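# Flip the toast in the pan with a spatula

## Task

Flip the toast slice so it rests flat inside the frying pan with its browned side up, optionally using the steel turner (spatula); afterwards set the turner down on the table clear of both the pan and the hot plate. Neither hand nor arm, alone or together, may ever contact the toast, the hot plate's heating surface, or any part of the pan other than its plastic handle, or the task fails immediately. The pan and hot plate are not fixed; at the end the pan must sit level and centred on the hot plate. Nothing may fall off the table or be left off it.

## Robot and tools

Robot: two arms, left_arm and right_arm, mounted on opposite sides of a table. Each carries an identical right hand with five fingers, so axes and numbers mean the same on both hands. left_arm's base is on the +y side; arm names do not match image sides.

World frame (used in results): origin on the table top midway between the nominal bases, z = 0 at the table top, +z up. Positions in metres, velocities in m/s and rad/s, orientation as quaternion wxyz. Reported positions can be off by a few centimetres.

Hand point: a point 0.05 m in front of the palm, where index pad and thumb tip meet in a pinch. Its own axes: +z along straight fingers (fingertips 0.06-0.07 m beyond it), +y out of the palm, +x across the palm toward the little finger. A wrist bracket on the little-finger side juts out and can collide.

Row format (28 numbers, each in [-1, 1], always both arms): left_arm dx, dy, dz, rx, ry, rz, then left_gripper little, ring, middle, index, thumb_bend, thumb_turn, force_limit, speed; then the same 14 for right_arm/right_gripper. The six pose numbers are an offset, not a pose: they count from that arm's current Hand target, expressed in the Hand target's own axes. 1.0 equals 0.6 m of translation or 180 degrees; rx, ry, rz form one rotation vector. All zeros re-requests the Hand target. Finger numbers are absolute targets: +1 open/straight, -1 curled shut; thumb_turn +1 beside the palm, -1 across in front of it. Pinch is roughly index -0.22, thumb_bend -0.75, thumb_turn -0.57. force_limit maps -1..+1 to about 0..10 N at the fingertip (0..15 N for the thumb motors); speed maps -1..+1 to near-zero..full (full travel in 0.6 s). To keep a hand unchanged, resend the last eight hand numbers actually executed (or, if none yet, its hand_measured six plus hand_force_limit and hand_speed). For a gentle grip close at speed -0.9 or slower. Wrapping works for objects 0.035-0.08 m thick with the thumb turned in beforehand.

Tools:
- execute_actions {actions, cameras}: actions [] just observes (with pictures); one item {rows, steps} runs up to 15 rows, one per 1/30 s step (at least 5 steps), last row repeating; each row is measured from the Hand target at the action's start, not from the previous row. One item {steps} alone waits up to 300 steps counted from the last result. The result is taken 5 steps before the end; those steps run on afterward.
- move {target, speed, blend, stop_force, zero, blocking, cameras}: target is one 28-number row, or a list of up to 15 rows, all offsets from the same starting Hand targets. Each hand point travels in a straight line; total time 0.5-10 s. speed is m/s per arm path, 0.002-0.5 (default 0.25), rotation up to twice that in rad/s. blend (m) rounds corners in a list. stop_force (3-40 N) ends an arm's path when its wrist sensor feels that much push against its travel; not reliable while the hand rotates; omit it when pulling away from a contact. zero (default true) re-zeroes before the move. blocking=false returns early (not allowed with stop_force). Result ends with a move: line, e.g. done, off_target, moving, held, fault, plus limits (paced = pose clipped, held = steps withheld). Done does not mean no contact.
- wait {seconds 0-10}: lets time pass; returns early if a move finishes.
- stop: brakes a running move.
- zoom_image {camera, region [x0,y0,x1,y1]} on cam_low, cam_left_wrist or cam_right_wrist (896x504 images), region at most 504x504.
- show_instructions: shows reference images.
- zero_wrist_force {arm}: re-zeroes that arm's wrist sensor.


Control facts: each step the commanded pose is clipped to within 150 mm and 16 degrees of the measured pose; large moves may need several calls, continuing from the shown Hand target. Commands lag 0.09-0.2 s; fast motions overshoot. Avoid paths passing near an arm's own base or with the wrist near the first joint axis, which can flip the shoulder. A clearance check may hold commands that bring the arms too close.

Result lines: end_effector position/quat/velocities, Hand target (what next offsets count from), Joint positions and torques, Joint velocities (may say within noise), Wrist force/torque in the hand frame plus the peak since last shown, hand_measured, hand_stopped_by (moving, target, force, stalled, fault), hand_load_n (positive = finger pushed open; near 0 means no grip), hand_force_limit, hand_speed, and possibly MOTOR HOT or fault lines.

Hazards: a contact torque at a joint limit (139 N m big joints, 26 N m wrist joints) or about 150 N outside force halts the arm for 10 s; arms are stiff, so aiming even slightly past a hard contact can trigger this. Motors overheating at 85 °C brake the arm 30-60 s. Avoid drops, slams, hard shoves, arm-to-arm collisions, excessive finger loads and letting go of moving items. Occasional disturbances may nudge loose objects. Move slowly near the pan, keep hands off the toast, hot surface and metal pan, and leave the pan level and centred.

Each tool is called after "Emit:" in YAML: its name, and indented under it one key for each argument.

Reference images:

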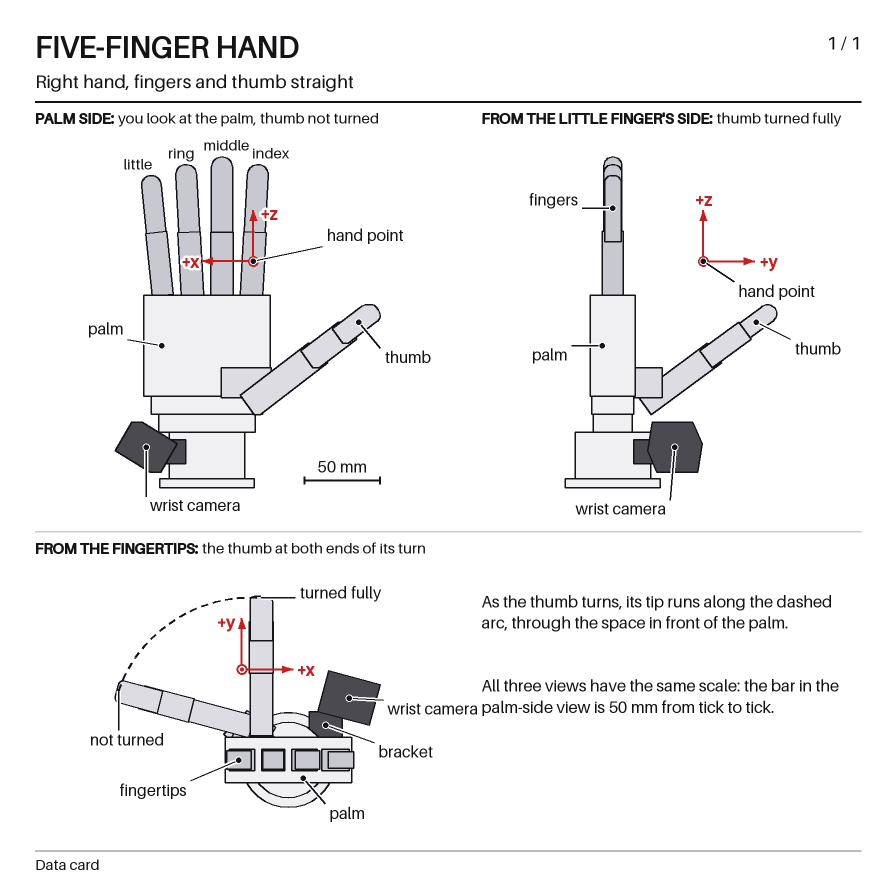

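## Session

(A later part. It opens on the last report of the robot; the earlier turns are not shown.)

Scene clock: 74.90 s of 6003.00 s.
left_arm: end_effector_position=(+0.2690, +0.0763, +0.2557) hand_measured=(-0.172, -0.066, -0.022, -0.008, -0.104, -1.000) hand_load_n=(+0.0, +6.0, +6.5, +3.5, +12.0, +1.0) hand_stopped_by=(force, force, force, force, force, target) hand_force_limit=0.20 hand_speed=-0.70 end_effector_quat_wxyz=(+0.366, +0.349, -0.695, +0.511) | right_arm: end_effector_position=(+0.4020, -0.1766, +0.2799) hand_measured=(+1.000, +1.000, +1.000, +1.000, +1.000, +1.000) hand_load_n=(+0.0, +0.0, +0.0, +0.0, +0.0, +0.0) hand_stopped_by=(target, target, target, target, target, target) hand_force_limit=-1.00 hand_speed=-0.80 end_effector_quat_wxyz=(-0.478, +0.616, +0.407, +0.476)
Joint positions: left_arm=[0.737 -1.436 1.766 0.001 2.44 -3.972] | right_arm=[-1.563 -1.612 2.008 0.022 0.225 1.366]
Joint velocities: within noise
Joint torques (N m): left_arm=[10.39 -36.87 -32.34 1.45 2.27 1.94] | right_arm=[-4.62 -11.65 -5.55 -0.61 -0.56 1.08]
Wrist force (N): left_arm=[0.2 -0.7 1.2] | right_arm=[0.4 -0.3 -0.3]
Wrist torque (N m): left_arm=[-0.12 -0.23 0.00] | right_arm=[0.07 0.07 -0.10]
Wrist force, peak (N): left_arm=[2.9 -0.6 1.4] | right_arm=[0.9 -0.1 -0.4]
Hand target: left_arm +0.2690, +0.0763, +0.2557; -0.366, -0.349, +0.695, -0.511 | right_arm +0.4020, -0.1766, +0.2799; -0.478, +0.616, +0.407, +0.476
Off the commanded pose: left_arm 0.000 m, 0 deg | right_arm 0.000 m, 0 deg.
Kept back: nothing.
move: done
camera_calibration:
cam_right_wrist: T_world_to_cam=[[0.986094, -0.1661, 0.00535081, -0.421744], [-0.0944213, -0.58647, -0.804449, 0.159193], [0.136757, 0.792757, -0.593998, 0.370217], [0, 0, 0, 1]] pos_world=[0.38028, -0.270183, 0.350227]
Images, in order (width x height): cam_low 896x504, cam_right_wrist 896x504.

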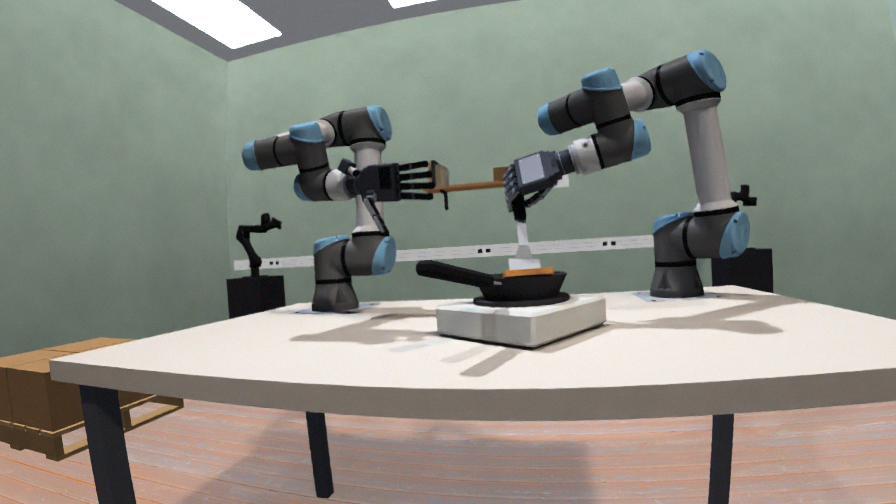

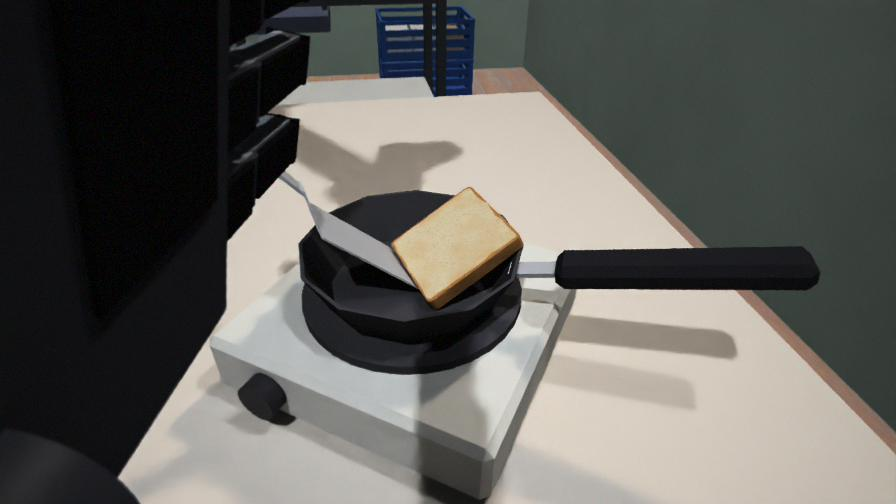

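Emit:
move:
  target: [-0.0347,-0.0602,-0.0282,0,0,0, -0.8,-0.8,-0.8,-0.8,-0.6,-1,0.2,-0.7, 0,0,0,0,0,0,1,1,1,1,1,1,-1,-0.8]
  speed: 0.03
  stop_force: 6
  cameras: ["cam_right_wrist","cam_low"]

Emit:
zoom_image:
  camera: "cam_right_wrist"
  region: [290, 150, 550, 340]

Emit:
zoom_image:
  camera: "cam_low"
  region: [470, 220, 600, 320]

Scene clock: 78.73 s of 6003.00 s.
left_arm: end_effector_position=(+0.3128, +0.0865, +0.2576) hand_measured=(-0.172, -0.066, -0.022, -0.008, -0.104, -1.000) hand_load_n=(+0.0, +5.0, +6.0, +4.0, +12.5, +1.0) hand_stopped_by=(force, force, force, force, force, target) hand_force_limit=0.20 hand_speed=-0.70 end_effector_quat_wxyz=(+0.366, +0.349, -0.695, +0.511) | right_arm: end_effector_position=(+0.4020, -0.1766, +0.2799) hand_measured=(+1.000, +1.000, +1.000, +1.000, +1.000, +1.000) hand_load_n=(+0.0, +0.0, +0.0, +0.0, +0.0, +0.0) hand_stopped_by=(target, target, target, target, target, target) hand_force_limit=-1.00 hand_speed=-0.80 end_effector_quat_wxyz=(-0.478, +0.616, +0.407, +0.476)
Joint positions: left_arm=[0.83 -1.346 1.656 0.062 2.527 -3.92] | right_arm=[-1.563 -1.612 2.008 0.022 0.225 1.366]
Joint velocities: within noise
Joint torques (N m): left_arm=[-10.06 -41.39 -10.26 -1.98 -1.35 -2.96] | right_arm=[-4.62 -12.39 -5.58 -0.69 -0.45 1.42]
Wrist force (N): left_arm=[-0.5 -0.4 1.5] | right_arm=[0.4 -0.5 -0.6]
Wrist torque (N m): left_arm=[-0.16 -0.14 -0.11] | right_arm=[0.07 0.08 -0.11]
Wrist force, peak (N): left_arm=[1.3 -0.1 1.9] | right_arm=[0.8 -0.4 -0.4]
Hand target: left_arm +0.3128, +0.0865, +0.2576; -0.366, -0.349, +0.695, -0.511 | right_arm +0.4020, -0.1766, +0.2799; -0.478, +0.616, +0.407, +0.476
Off the commanded pose: left_arm 0.000 m, 0 deg | right_arm 0.000 m, 0 deg.
Kept back: nothing.
move: done
camera_calibration:
cam_right_wrist: T_world_to_cam=[[0.986094, -0.1661, 0.00535067, -0.421743], [-0.0944213, -0.58647, -0.804449, 0.159193], [0.136757, 0.792757, -0.593998, 0.370218], [0, 0, 0, 1]] pos_world=[0.38028, -0.270183, 0.350227]
Images, in order (width x height): cam_low 896x504, cam_right_wrist 896x504.

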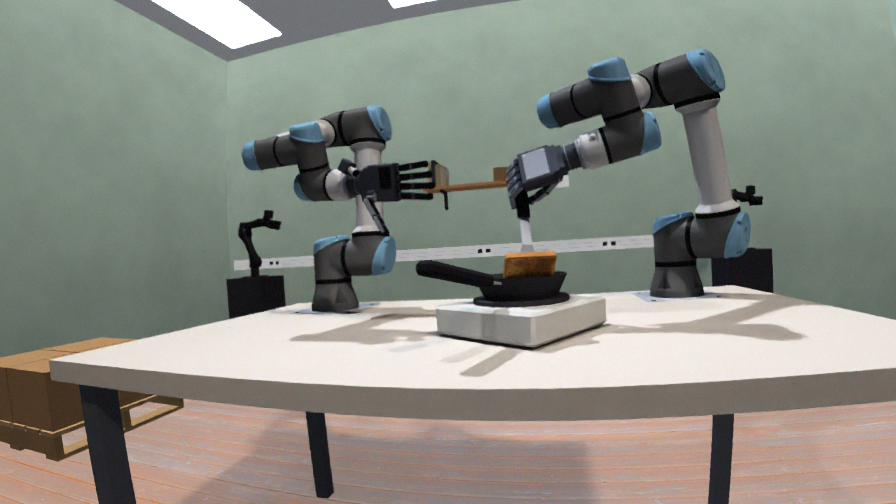

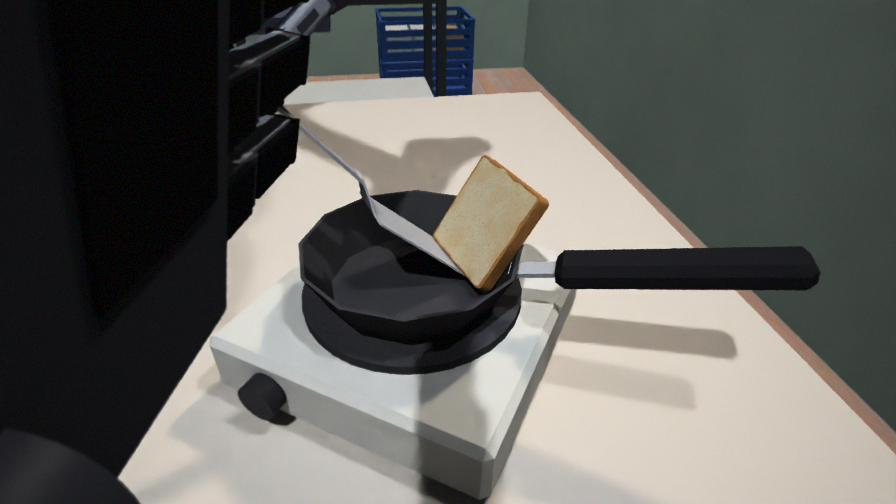

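Scaled by 1.938.

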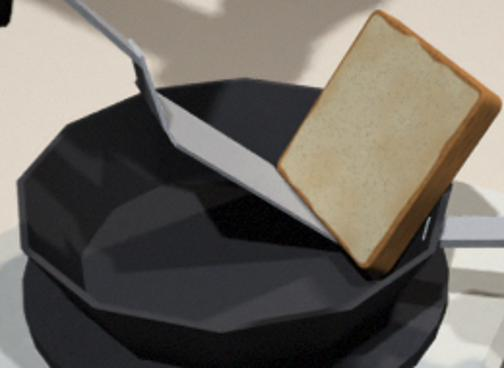

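Scaled by 3.877.

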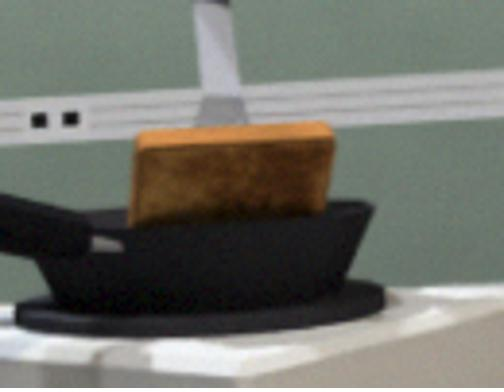

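Emit:
move:
  target: [0.0096,0.0138,0.0065,0,0,0, -0.8,-0.8,-0.8,-0.8,-0.6,-1,0.2,-0.7, 0,0,0,0,0,0,1,1,1,1,1,1,-1,-0.8]
  speed: 0.02
  cameras: ["cam_right_wrist","cam_low"]

Emit:
zoom_image:
  camera: "cam_right_wrist"
  region: [290, 150, 550, 340]

Scene clock: 79.83 s of 6003.00 s.
left_arm: end_effector_position=(+0.3021, +0.0840, +0.2580) hand_measured=(-0.172, -0.066, -0.022, -0.008, -0.104, -1.000) hand_load_n=(+0.0, +4.5, +6.0, +4.0, +12.0, +1.5) hand_stopped_by=(force, force, force, force, force, target) hand_force_limit=0.20 hand_speed=-0.70 end_effector_quat_wxyz=(+0.366, +0.349, -0.695, +0.511) | right_arm: end_effector_position=(+0.4020, -0.1766, +0.2799) hand_measured=(+1.000, +1.000, +1.000, +1.000, +1.000, +1.000) hand_load_n=(+0.0, +0.0, +0.0, +0.0, +0.0, +0.0) hand_stopped_by=(target, target, target, target, target, target) hand_force_limit=-1.00 hand_speed=-0.80 end_effector_quat_wxyz=(-0.478, +0.616, +0.407, +0.476)
Joint positions: left_arm=[0.808 -1.369 1.683 0.048 2.507 -3.933] | right_arm=[-1.563 -1.612 2.008 0.022 0.225 1.366]
Joint velocities: within noise
Joint torques (N m): left_arm=[10.2 -23.04 -30.02 -0.54 1.47 -1.1] | right_arm=[-5.42 -12.31 -6.58 -0.77 -0.44 1.6]
Wrist force (N): left_arm=[-0.5 -0.1 1.7] | right_arm=[0.6 -0.4 -0.3]
Wrist torque (N m): left_arm=[-0.14 -0.12 -0.13] | right_arm=[0.06 0.05 -0.09]
Wrist force, peak (N): left_arm=[-0.5 -0.6 1.8] | right_arm=[0.7 -0.5 -0.4]
Hand target: left_arm +0.3023, +0.0840, +0.2580; -0.366, -0.349, +0.695, -0.511 | right_arm +0.4020, -0.1766, +0.2799; -0.478, +0.616, +0.407, +0.476
Off the commanded pose: left_arm 0.000 m, 0 deg | right_arm 0.000 m, 0 deg.
Kept back: nothing.
move: done
camera_calibration:
cam_right_wrist: T_world_to_cam=[[0.986094, -0.1661, 0.00535087, -0.421744], [-0.0944213, -0.58647, -0.804449, 0.159193], [0.136757, 0.792757, -0.593998, 0.370217], [0, 0, 0, 1]] pos_world=[0.38028, -0.270183, 0.350227]
Images, in order (width x height): cam_low 896x504, cam_right_wrist 896x504.

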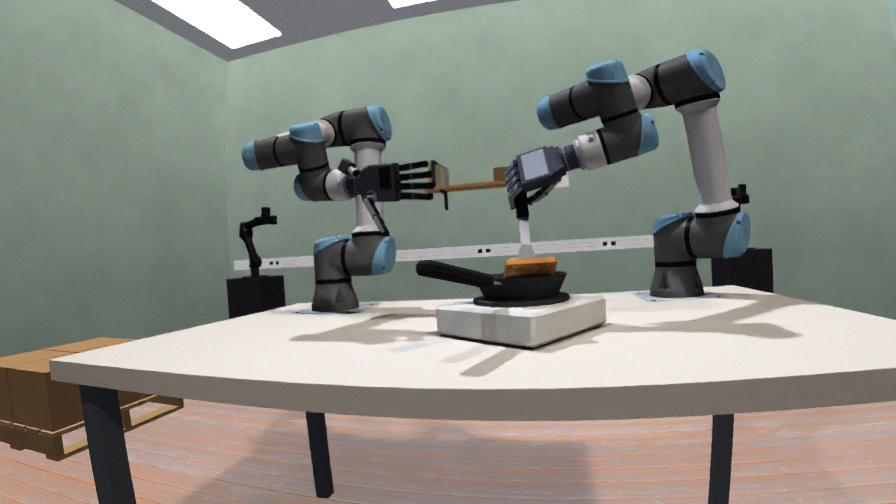

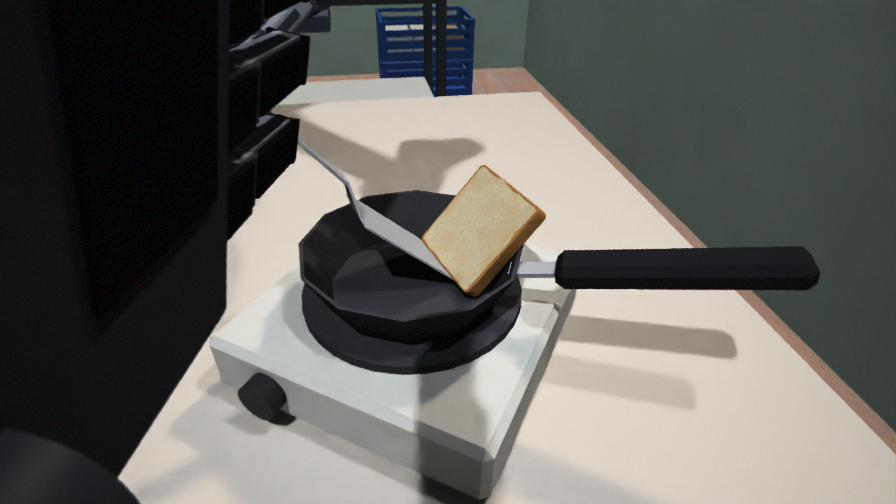

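Scaled by 1.938.

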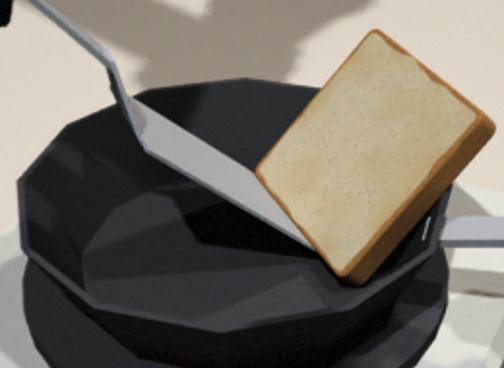

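Emit:
move:
  target: [-0.0151,-0.0239,-0.0110,0,0,0, -0.8,-0.8,-0.8,-0.8,-0.6,-1,0.2,-0.7, 0,0,0,0,0,0,1,1,1,1,1,1,-1,-0.8]
  speed: 0.02
  stop_force: 6
  cameras: ["cam_right_wrist","cam_low"]

Emit:
zoom_image:
  camera: "cam_right_wrist"
  region: [290, 150, 550, 340]

Emit:
zoom_image:
  camera: "cam_low"
  region: [470, 220, 600, 320]

Scene clock: 82.87 s of 6003.00 s.
left_arm: end_effector_position=(+0.3200, +0.0880, +0.2581) hand_measured=(-0.172, -0.066, -0.022, -0.008, -0.104, -1.000) hand_load_n=(+0.0, +4.5, +6.0, +5.0, +11.5, +2.0) hand_stopped_by=(force, force, force, force, force, target) hand_force_limit=0.20 hand_speed=-0.70 end_effector_quat_wxyz=(+0.366, +0.349, -0.695, +0.511) | right_arm: end_effector_position=(+0.4020, -0.1766, +0.2799) hand_measured=(+1.000, +1.000, +1.000, +1.000, +1.000, +1.000) hand_load_n=(+0.0, +0.0, +0.0, +0.0, +0.0, +0.0) hand_stopped_by=(target, target, target, target, target, target) hand_force_limit=-1.00 hand_speed=-0.80 end_effector_quat_wxyz=(-0.478, +0.616, +0.407, +0.476)
Joint positions: left_arm=[0.843 -1.33 1.636 0.074 2.54 -3.911] | right_arm=[-1.563 -1.612 2.008 0.022 0.225 1.366]
Joint velocities: within noise
Joint torques (N m): left_arm=[-10.67 -41.83 -9.77 -1.85 -1.39 -2.91] | right_arm=[-4.01 -13.82 -6.24 -0.82 -0.31 1.62]
Wrist force (N): left_arm=[-0.2 -0.5 1.6] | right_arm=[0.7 -0.3 -0.3]
Wrist torque (N m): left_arm=[-0.18 -0.09 -0.11] | right_arm=[0.08 0.04 -0.08]
Wrist force, peak (N): left_arm=[1.6 -0.4 2.1] | right_arm=[0.7 -0.5 -0.7]
Hand target: left_arm +0.3200, +0.0880, +0.2581; -0.366, -0.349, +0.695, -0.511 | right_arm +0.4020, -0.1766, +0.2799; -0.478, +0.616, +0.407, +0.476
Off the commanded pose: left_arm 0.000 m, 0 deg | right_arm 0.000 m, 0 deg.
Kept back: nothing.
move: done
camera_calibration:
cam_right_wrist: T_world_to_cam=[[0.986094, -0.1661, 0.00534954, -0.421743], [-0.0944224, -0.586469, -0.804449, 0.159193], [0.136757, 0.792757, -0.593998, 0.370218], [0, 0, 0, 1]] pos_world=[0.38028, -0.270183, 0.350227]
Images, in order (width x height): cam_low 896x504, cam_right_wrist 896x504.

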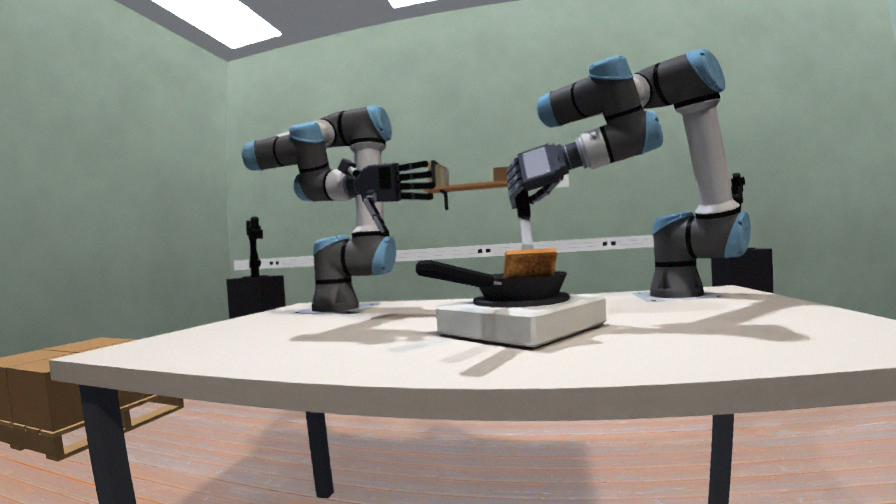

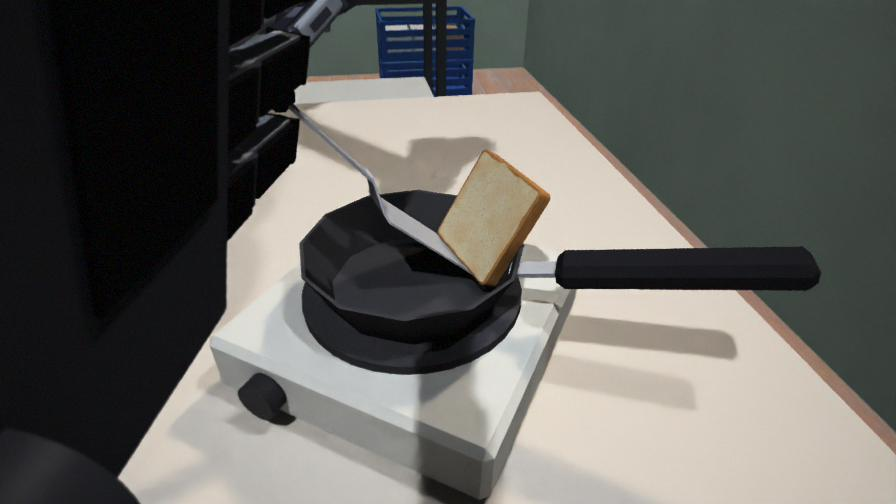

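Scaled by 1.938.

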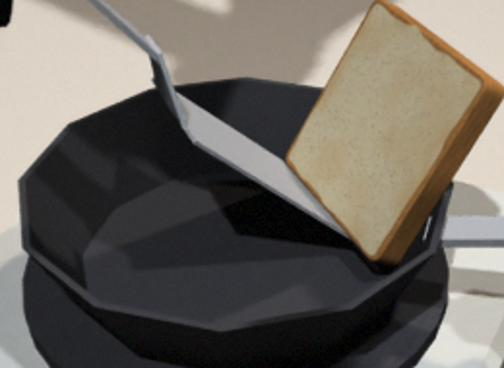

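Scaled by 3.877.

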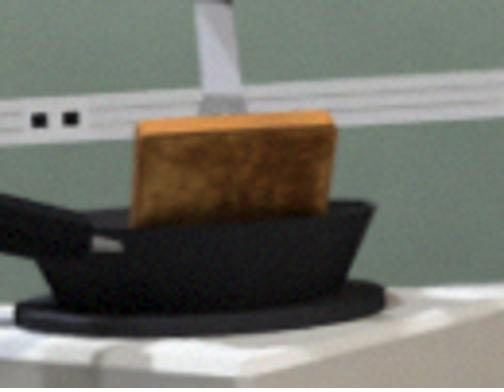

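Emit:
move:
  target:
    - [-0.0175,0.0633,0.0295,0,-0.0234,0.0504, -0.8,-0.8,-0.8,-0.8,-0.6,-1,0.2,-0.7, 0,0,0,0,0,0,1,1,1,1,1,1,-1,-0.8]
    - [-0.0485,0.1232,0.0573,0,-0.0468,0.1008, -0.8,-0.8,-0.8,-0.8,-0.6,-1,0.2,-0.7, 0,0,0,0,0,0,1,1,1,1,1,1,-1,-0.8]
  speed: 0.06
  blend: 0.01
  cameras: ["cam_right_wrist","cam_low"]

Emit:
zoom_image:
  camera: "cam_right_wrist"
  region: [290, 150, 550, 340]

Emit:
zoom_image:
  camera: "cam_low"
  region: [470, 220, 600, 320]

Scene clock: 87.43 s of 6003.00 s.
left_arm: end_effector_position=(+0.2653, +0.0754, +0.1919) hand_measured=(-0.172, -0.066, -0.022, -0.008, -0.104, -1.000) hand_load_n=(+0.0, +5.5, +7.0, +4.5, +11.0, +1.0) hand_stopped_by=(force, force, force, force, force, target) hand_force_limit=0.20 hand_speed=-0.70 end_effector_quat_wxyz=(+0.229, +0.271, -0.766, +0.535) end_effector_velocity=(+0.001, +0.000, +0.003) end_effector_angular_velocity=(-0.005, +0.008, -0.003) | right_arm: end_effector_position=(+0.4020, -0.1766, +0.2799) hand_measured=(+1.000, +1.000, +1.000, +1.000, +1.000, +1.000) hand_load_n=(+0.0, +0.0, +0.0, +0.0, +0.0, +0.0) hand_stopped_by=(target, target, target, target, target, target) hand_force_limit=-1.00 hand_speed=-0.80 end_effector_quat_wxyz=(-0.478, +0.616, +0.407, +0.476)
Joint positions: left_arm=[0.624 -1.472 1.893 -0.005 2.218 -3.626] | right_arm=[-1.563 -1.612 2.008 0.022 0.225 1.366]
Joint velocities: left_arm=[0.006 0.001 -0.007 0.001 0.012 -0.006] | right_arm=[within noise]
Joint torques (N m): left_arm=[11.06 -17.1 -31.13 1.17 2.29 -2.93] | right_arm=[-3.77 -14.66 -7.31 -0.81 -0.01 1.6]
Wrist force (N): left_arm=[0.0 -0.7 1.2] | right_arm=[0.4 -0.5 -0.1]
Wrist torque (N m): left_arm=[-0.19 -0.11 0.07] | right_arm=[0.03 0.07 -0.10]
Wrist force, peak (N): left_arm=[2.2 -0.4 2.0] | right_arm=[0.9 -0.3 -0.6]
Hand target: left_arm +0.2655, +0.0754, +0.1921; -0.229, -0.271, +0.766, -0.535 | right_arm +0.4020, -0.1766, +0.2799; -0.478, +0.616, +0.407, +0.476
Off the commanded pose: left_arm 0.000 m, 0 deg | right_arm 0.000 m, 0 deg.
Kept back: nothing.
move: done; blend cut to 0 m at target 1
camera_calibration:
cam_right_wrist: T_world_to_cam=[[0.986094, -0.1661, 0.00534953, -0.421743], [-0.0944224, -0.586469, -0.804449, 0.159193], [0.136757, 0.792757, -0.593998, 0.370218], [0, 0, 0, 1]] pos_world=[0.38028, -0.270183, 0.350227]
Images, in order (width x height): cam_low 896x504, cam_right_wrist 896x504.

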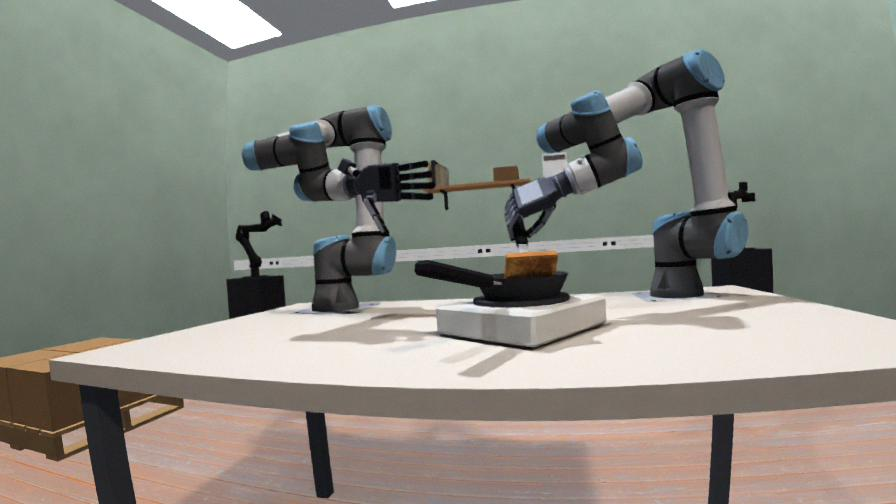

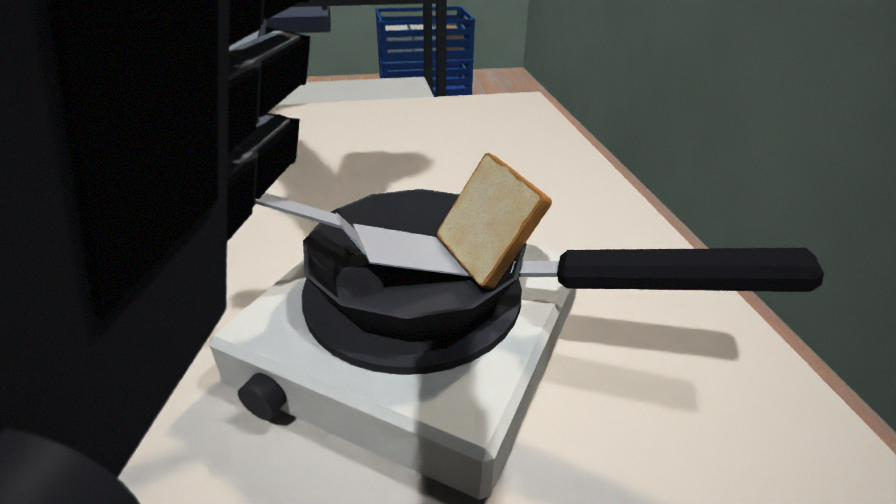

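Scaled by 1.938.

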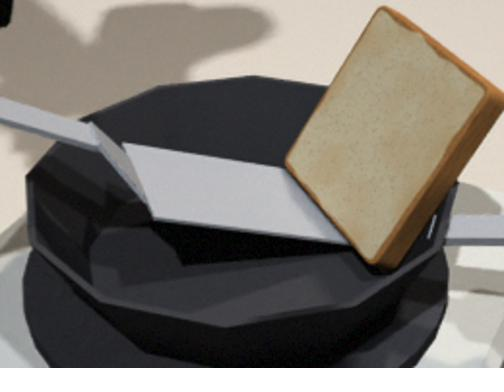

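Scaled by 3.877.

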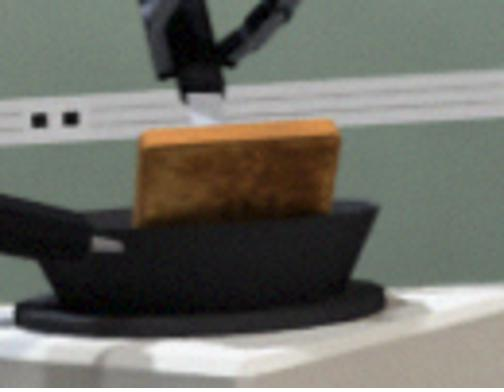

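Emit:
zoom_image:
  camera: "cam_right_wrist"
  region: [420, 220, 520, 310]

Scaled by 5.040.

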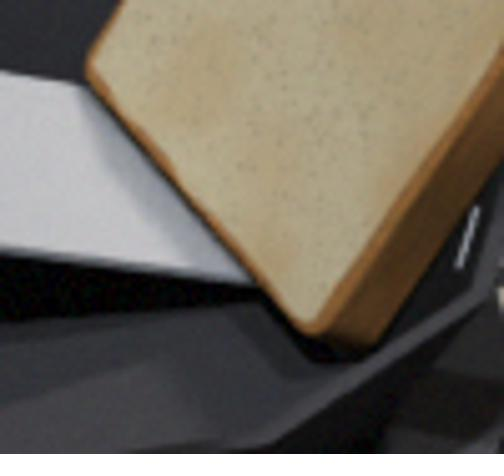

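Emit:
move:
  target: [-0.0102,-0.0076,-0.0037,0,0,0, -0.8,-0.8,-0.8,-0.8,-0.6,-1,0.2,-0.7, 0,0,0,0,0,0,1,1,1,1,1,1,-1,-0.8]
  speed: 0.1
  cameras: ["cam_right_wrist","cam_low"]

Emit:
zoom_image:
  camera: "cam_right_wrist"
  region: [290, 150, 550, 340]

Scene clock: 89.10 s of 6003.00 s.
left_arm: end_effector_position=(+0.2733, +0.0773, +0.1920) hand_measured=(-0.172, -0.066, -0.022, -0.008, -0.104, -1.000) hand_load_n=(+0.0, +5.0, +6.5, +4.0, +11.0, +1.0) hand_stopped_by=(force, force, force, force, force, target) hand_force_limit=0.20 hand_speed=-0.70 end_effector_quat_wxyz=(+0.229, +0.271, -0.766, +0.535) | right_arm: end_effector_position=(+0.4020, -0.1766, +0.2799) hand_measured=(+1.000, +1.000, +1.000, +1.000, +1.000, +1.000) hand_load_n=(+0.0, +0.0, +0.0, +0.0, +0.5, +0.0) hand_stopped_by=(target, target, target, target, target, target) hand_force_limit=-1.00 hand_speed=-0.80 end_effector_quat_wxyz=(-0.478, +0.616, +0.407, +0.476)
Joint positions: left_arm=[0.645 -1.457 1.876 0.003 2.238 -3.616] | right_arm=[-1.563 -1.612 2.008 0.022 0.225 1.366]
Joint velocities: within noise
Joint torques (N m): left_arm=[-9.84 -33.15 -14.52 0.1 -1.6 0.39] | right_arm=[-4.22 -15.39 -7.18 -0.78 0.07 1.68]
Wrist force (N): left_arm=[1.2 -0.9 1.7] | right_arm=[0.4 -0.6 -0.4]
Wrist torque (N m): left_arm=[-0.28 -0.09 0.05] | right_arm=[0.05 0.08 -0.11]
Wrist force, peak (N): left_arm=[1.6 -0.7 1.7] | right_arm=[0.7 -0.5 -0.5]
Hand target: left_arm +0.2732, +0.0772, +0.1920; -0.229, -0.271, +0.766, -0.535 | right_arm +0.4020, -0.1766, +0.2799; -0.478, +0.616, +0.407, +0.476
Off the commanded pose: left_arm 0.000 m, 0 deg | right_arm 0.000 m, 0 deg.
Kept back: nothing.
move: done
camera_calibration:
cam_right_wrist: T_world_to_cam=[[0.986094, -0.1661, 0.00534961, -0.421743], [-0.0944223, -0.586469, -0.804449, 0.159193], [0.136757, 0.792757, -0.593998, 0.370218], [0, 0, 0, 1]] pos_world=[0.38028, -0.270183, 0.350227]
Images, in order (width x height): cam_low 896x504, cam_right_wrist 896x504.

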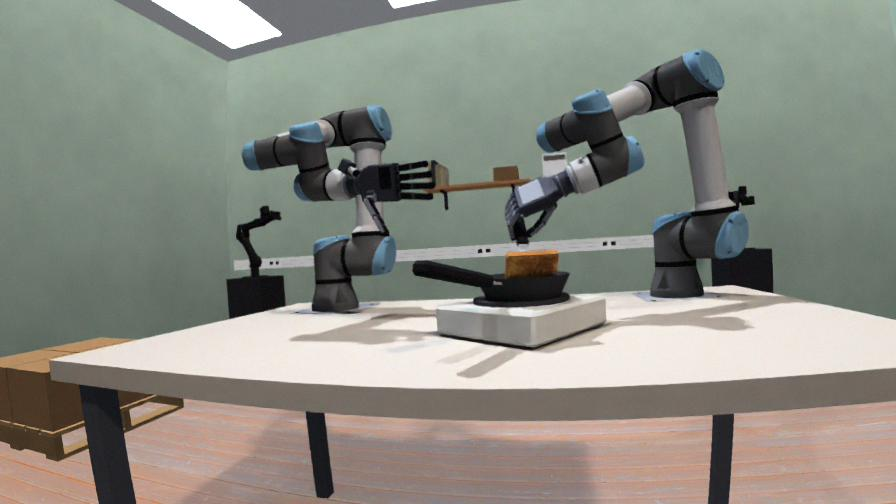

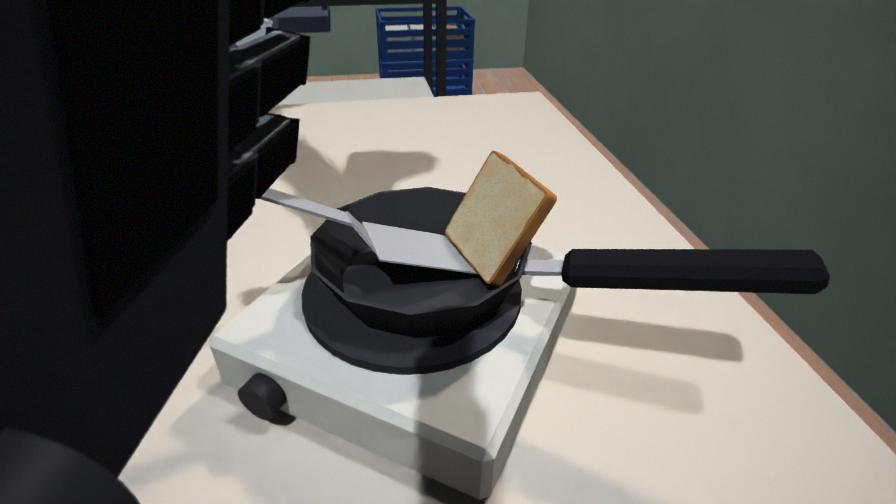

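Scaled by 1.938.

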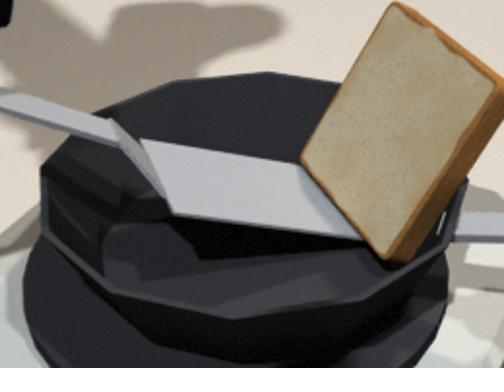

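Emit:
move:
  target: [0.0204,0.0152,0.0074,0,0,0, -0.8,-0.8,-0.8,-0.8,-0.6,-1,0.2,-0.7, 0,0,0,0,0,0,1,1,1,1,1,1,-1,-0.8]
  speed: 0.03
  cameras: ["cam_right_wrist","cam_low"]

Emit:
zoom_image:
  camera: "cam_right_wrist"
  region: [290, 150, 550, 340]

Scene clock: 90.13 s of 6003.00 s.
left_arm: end_effector_position=(+0.2576, +0.0735, +0.1920) hand_measured=(-0.172, -0.066, -0.022, -0.008, -0.104, -1.000) hand_load_n=(+0.0, +5.5, +6.5, +4.0, +11.5, +1.0) hand_stopped_by=(force, force, force, force, force, target) hand_force_limit=0.20 hand_speed=-0.70 end_effector_quat_wxyz=(+0.229, +0.272, -0.766, +0.535) end_effector_velocity=(+0.002, +0.001, +0.000) end_effector_angular_velocity=(-0.001, +0.002, +0.001) | right_arm: end_effector_position=(+0.4020, -0.1766, +0.2799) hand_measured=(+1.000, +1.000, +1.000, +1.000, +1.000, +1.000) hand_load_n=(+0.0, +0.0, +0.0, +0.0, +0.0, +0.0) hand_stopped_by=(target, target, target, target, target, target) hand_force_limit=-1.00 hand_speed=-0.80 end_effector_quat_wxyz=(-0.478, +0.616, +0.407, +0.476)
Joint positions: left_arm=[0.603 -1.487 1.908 -0.012 2.2 -3.637] | right_arm=[-1.563 -1.612 2.008 0.022 0.225 1.366]
Joint velocities: left_arm=[0.007 0.004 -0.003 0 0.007 0] | right_arm=[within noise]
Joint torques (N m): left_arm=[12.16 -16.23 -32.43 0.27 2.32 1.31] | right_arm=[-3.86 -14.91 -7.44 -0.68 0.12 1.73]
Wrist force (N): left_arm=[0.6 -0.6 1.2] | right_arm=[0.3 -0.4 -0.5]
Wrist torque (N m): left_arm=[-0.21 -0.13 0.03] | right_arm=[0.08 0.10 -0.10]
Wrist force, peak (N): left_arm=[1.1 -0.9 1.4] | right_arm=[0.6 -0.4 -0.6]
Hand target: left_arm +0.2577, +0.0735, +0.1921; -0.229, -0.271, +0.766, -0.535 | right_arm +0.4020, -0.1766, +0.2799; -0.478, +0.616, +0.407, +0.476
Off the commanded pose: left_arm 0.000 m, 0 deg | right_arm 0.000 m, 0 deg.
Kept back: nothing.
move: done
camera_calibration:
cam_right_wrist: T_world_to_cam=[[0.986094, -0.1661, 0.0053495, -0.421743], [-0.0944224, -0.586469, -0.804449, 0.159193], [0.136757, 0.792757, -0.593998, 0.370218], [0, 0, 0, 1]] pos_world=[0.38028, -0.270183, 0.350227]
Images, in order (width x height): cam_low 896x504, cam_right_wrist 896x504.

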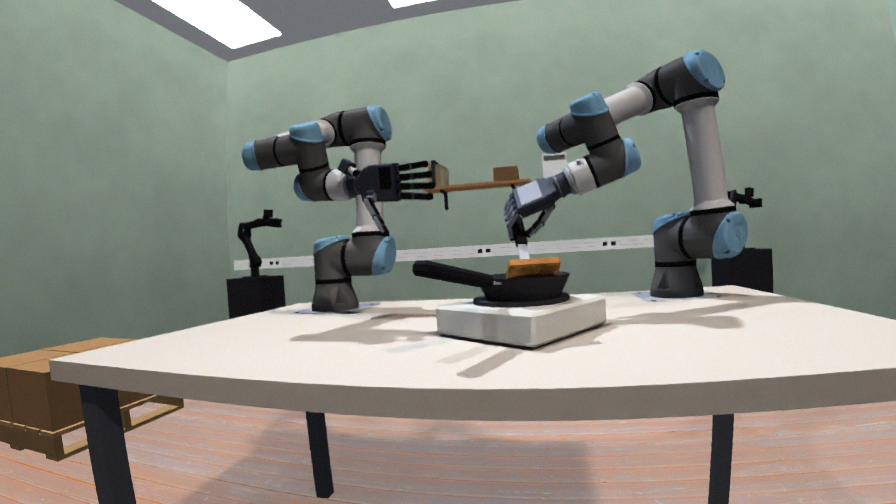

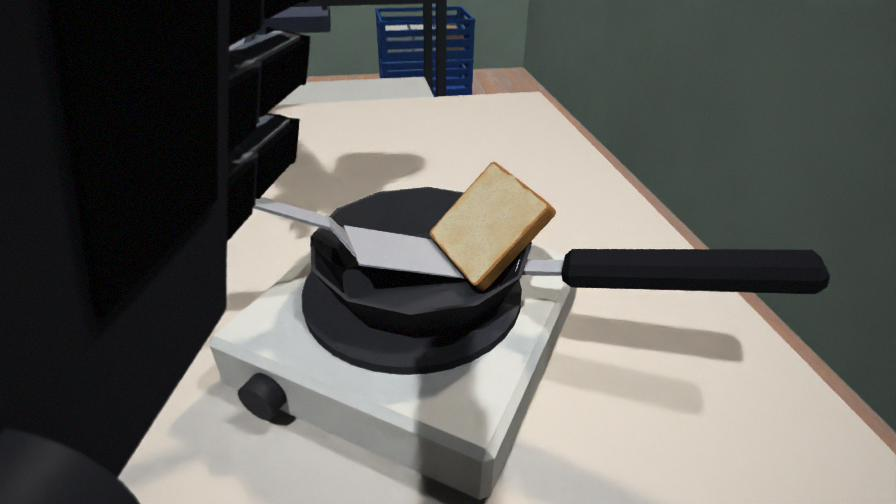

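Scaled by 1.938.

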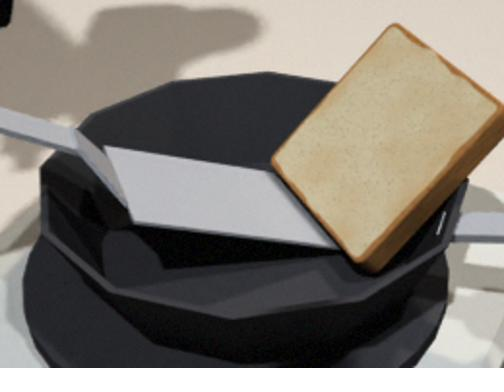

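Emit:
move:
  target: [0.0107,-0.0116,-0.0053,0,0,0, -0.8,-0.8,-0.8,-0.8,-0.6,-1,0.2,-0.7, 0,0,0,0,0,0,1,1,1,1,1,1,-1,-0.8]
  speed: 0.03
  cameras: ["cam_right_wrist","cam_low"]

Emit:
zoom_image:
  camera: "cam_right_wrist"
  region: [290, 150, 550, 340]

Scene clock: 91.07 s of 6003.00 s.
left_arm: end_effector_position=(+0.2577, +0.0735, +0.2023) hand_measured=(-0.172, -0.066, -0.022, -0.008, -0.104, -1.000) hand_load_n=(+0.0, +4.5, +6.0, +4.0, +12.5, +2.0) hand_stopped_by=(force, force, force, force, force, target) hand_force_limit=0.20 hand_speed=-0.70 end_effector_quat_wxyz=(+0.229, +0.271, -0.766, +0.535) end_effector_velocity=(+0.001, -0.001, -0.001) end_effector_angular_velocity=(-0.002, -0.001, +0.000) | right_arm: end_effector_position=(+0.4020, -0.1766, +0.2799) hand_measured=(+1.000, +1.000, +1.000, +1.000, +1.000, +1.000) hand_load_n=(+0.0, +0.0, +0.0, +0.0, +0.0, +0.0) hand_stopped_by=(target, target, target, target, target, target) hand_force_limit=-1.00 hand_speed=-0.80 end_effector_quat_wxyz=(-0.478, +0.616, +0.407, +0.476)
Joint positions: left_arm=[0.604 -1.497 1.89 0.016 2.2 -3.637] | right_arm=[-1.563 -1.612 2.008 0.022 0.225 1.366]
Joint velocities: left_arm=[0 0.002 0 -0.005 0 0] | right_arm=[within noise]
Joint torques (N m): left_arm=[6.34 -19.32 -14.95 -2 0.79 1.34] | right_arm=[-4.27 -15.84 -7.71 -0.68 0.22 1.82]
Wrist force (N): left_arm=[-0.9 0.1 1.5] | right_arm=[0.5 -0.4 -0.3]
Wrist torque (N m): left_arm=[-0.18 -0.01 -0.16] | right_arm=[0.06 0.06 -0.10]
Wrist force, peak (N): left_arm=[-1.0 -0.1 1.5] | right_arm=[0.8 -0.2 -0.5]
Hand target: left_arm +0.2577, +0.0735, +0.2021; -0.229, -0.271, +0.766, -0.535 | right_arm +0.4020, -0.1766, +0.2799; -0.478, +0.616, +0.407, +0.476
Off the commanded pose: left_arm 0.000 m, 0 deg | right_arm 0.000 m, 0 deg.
Kept back: nothing.
move: done
camera_calibration:
cam_right_wrist: T_world_to_cam=[[0.986094, -0.1661, 0.00534948, -0.421743], [-0.0944224, -0.586469, -0.804449, 0.159193], [0.136757, 0.792757, -0.593998, 0.370218], [0, 0, 0, 1]] pos_world=[0.38028, -0.270183, 0.350227]
Images, in order (width x height): cam_low 896x504, cam_right_wrist 896x504.

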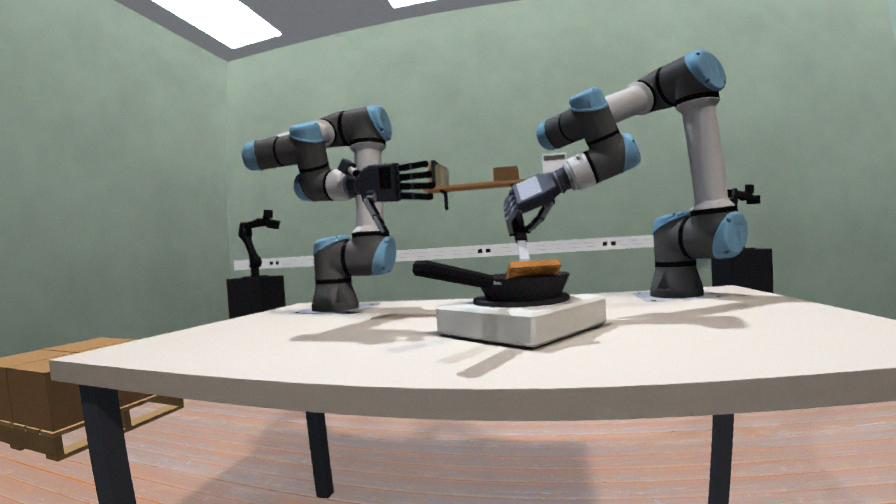

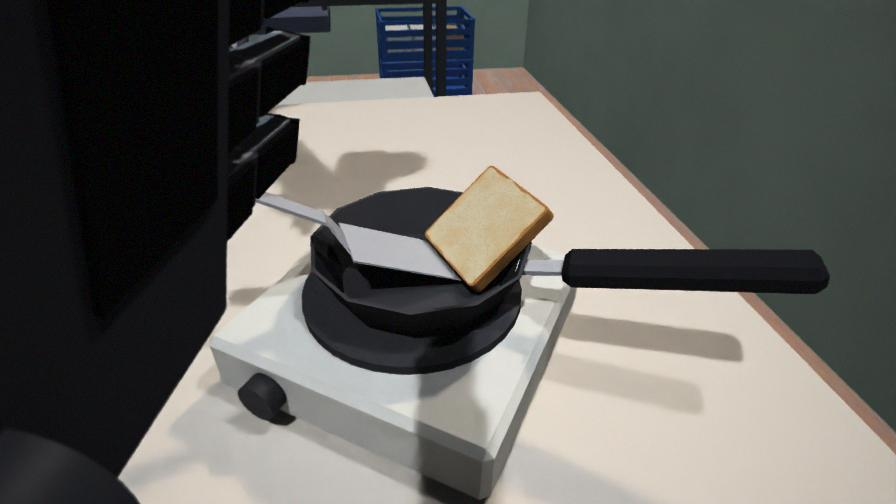

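Scaled by 1.938.

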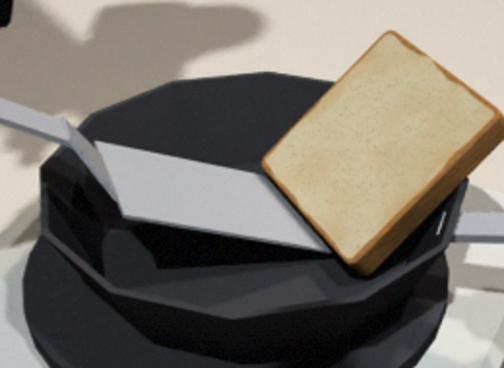

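Emit:
move:
  target: [0.0272,0.0203,0.0099,0,0,0, -0.8,-0.8,-0.8,-0.8,-0.6,-1,0.2,-0.7, 0,0,0,0,0,0,1,1,1,1,1,1,-1,-0.8]
  speed: 0.03
  cameras: ["cam_right_wrist","cam_low"]

Emit:
zoom_image:
  camera: "cam_right_wrist"
  region: [290, 150, 550, 340]

Scene clock: 94.87 s of 6003.00 s.
left_arm: end_effector_position=(+0.2370, +0.0685, +0.2021) hand_measured=(-0.172, -0.066, -0.022, -0.008, -0.104, -1.000) hand_load_n=(+0.0, +4.0, +6.5, +6.0, +11.0, +2.5) hand_stopped_by=(force, force, force, force, force, target) hand_force_limit=0.20 hand_speed=-0.70 end_effector_quat_wxyz=(+0.229, +0.272, -0.766, +0.535) end_effector_velocity=(+0.001, +0.001, +0.000) end_effector_angular_velocity=(+0.000, +0.004, +0.000) | right_arm: end_effector_position=(+0.4020, -0.1766, +0.2799) hand_measured=(+1.000, +1.000, +1.000, +1.000, +1.000, +1.000) hand_load_n=(+0.0, +0.0, +0.0, +0.0, +0.0, +0.0) hand_stopped_by=(target, target, target, target, target, target) hand_force_limit=-1.00 hand_speed=-0.80 end_effector_quat_wxyz=(-0.478, +0.616, +0.407, +0.476)
Joint positions: left_arm=[0.546 -1.535 1.929 -0.001 2.147 -3.665] | right_arm=[-1.563 -1.612 2.008 0.022 0.225 1.366]
Joint velocities: left_arm=[0.006 0.004 -0.002 0 0.007 -0.001] | right_arm=[within noise]
Joint torques (N m): left_arm=[11.42 -14.26 -31.26 0.18 2.38 1.3] | right_arm=[-3.8 -16.54 -7.85 -0.58 0.44 1.76]
Wrist force (N): left_arm=[-0.3 -1.8 1.6] | right_arm=[0.7 -0.2 -0.4]
Wrist torque (N m): left_arm=[-0.26 0.05 0.02] | right_arm=[0.10 0.04 -0.08]
Wrist force, peak (N): left_arm=[-0.9 -1.9 1.5] | right_arm=[0.9 -0.5 -0.5]
Hand target: left_arm +0.2371, +0.0685, +0.2022; -0.229, -0.271, +0.766, -0.535 | right_arm +0.4020, -0.1766, +0.2799; -0.478, +0.616, +0.407, +0.476
Off the commanded pose: left_arm 0.000 m, 0 deg | right_arm 0.000 m, 0 deg.
Kept back: nothing.
move: done
camera_calibration:
cam_right_wrist: T_world_to_cam=[[0.986094, -0.1661, 0.00534943, -0.421743], [-0.0944224, -0.586469, -0.804449, 0.159193], [0.136757, 0.792757, -0.593998, 0.370218], [0, 0, 0, 1]] pos_world=[0.38028, -0.270183, 0.350227]
Images, in order (width x height): cam_low 896x504, cam_right_wrist 896x504.

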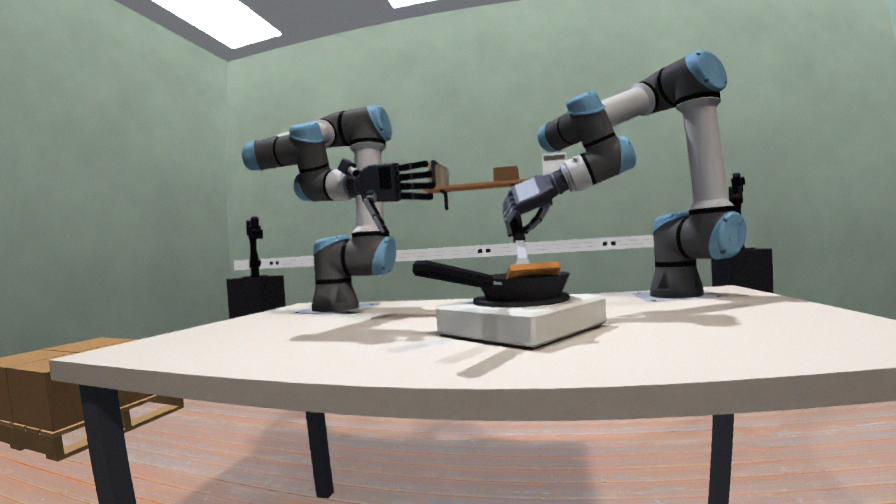

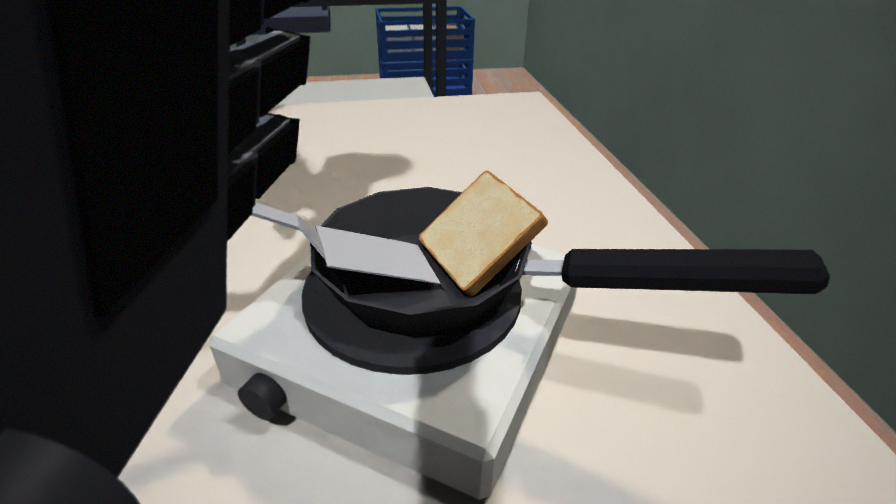

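Scaled by 1.938.

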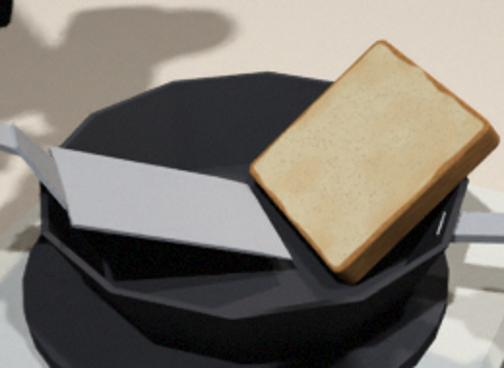

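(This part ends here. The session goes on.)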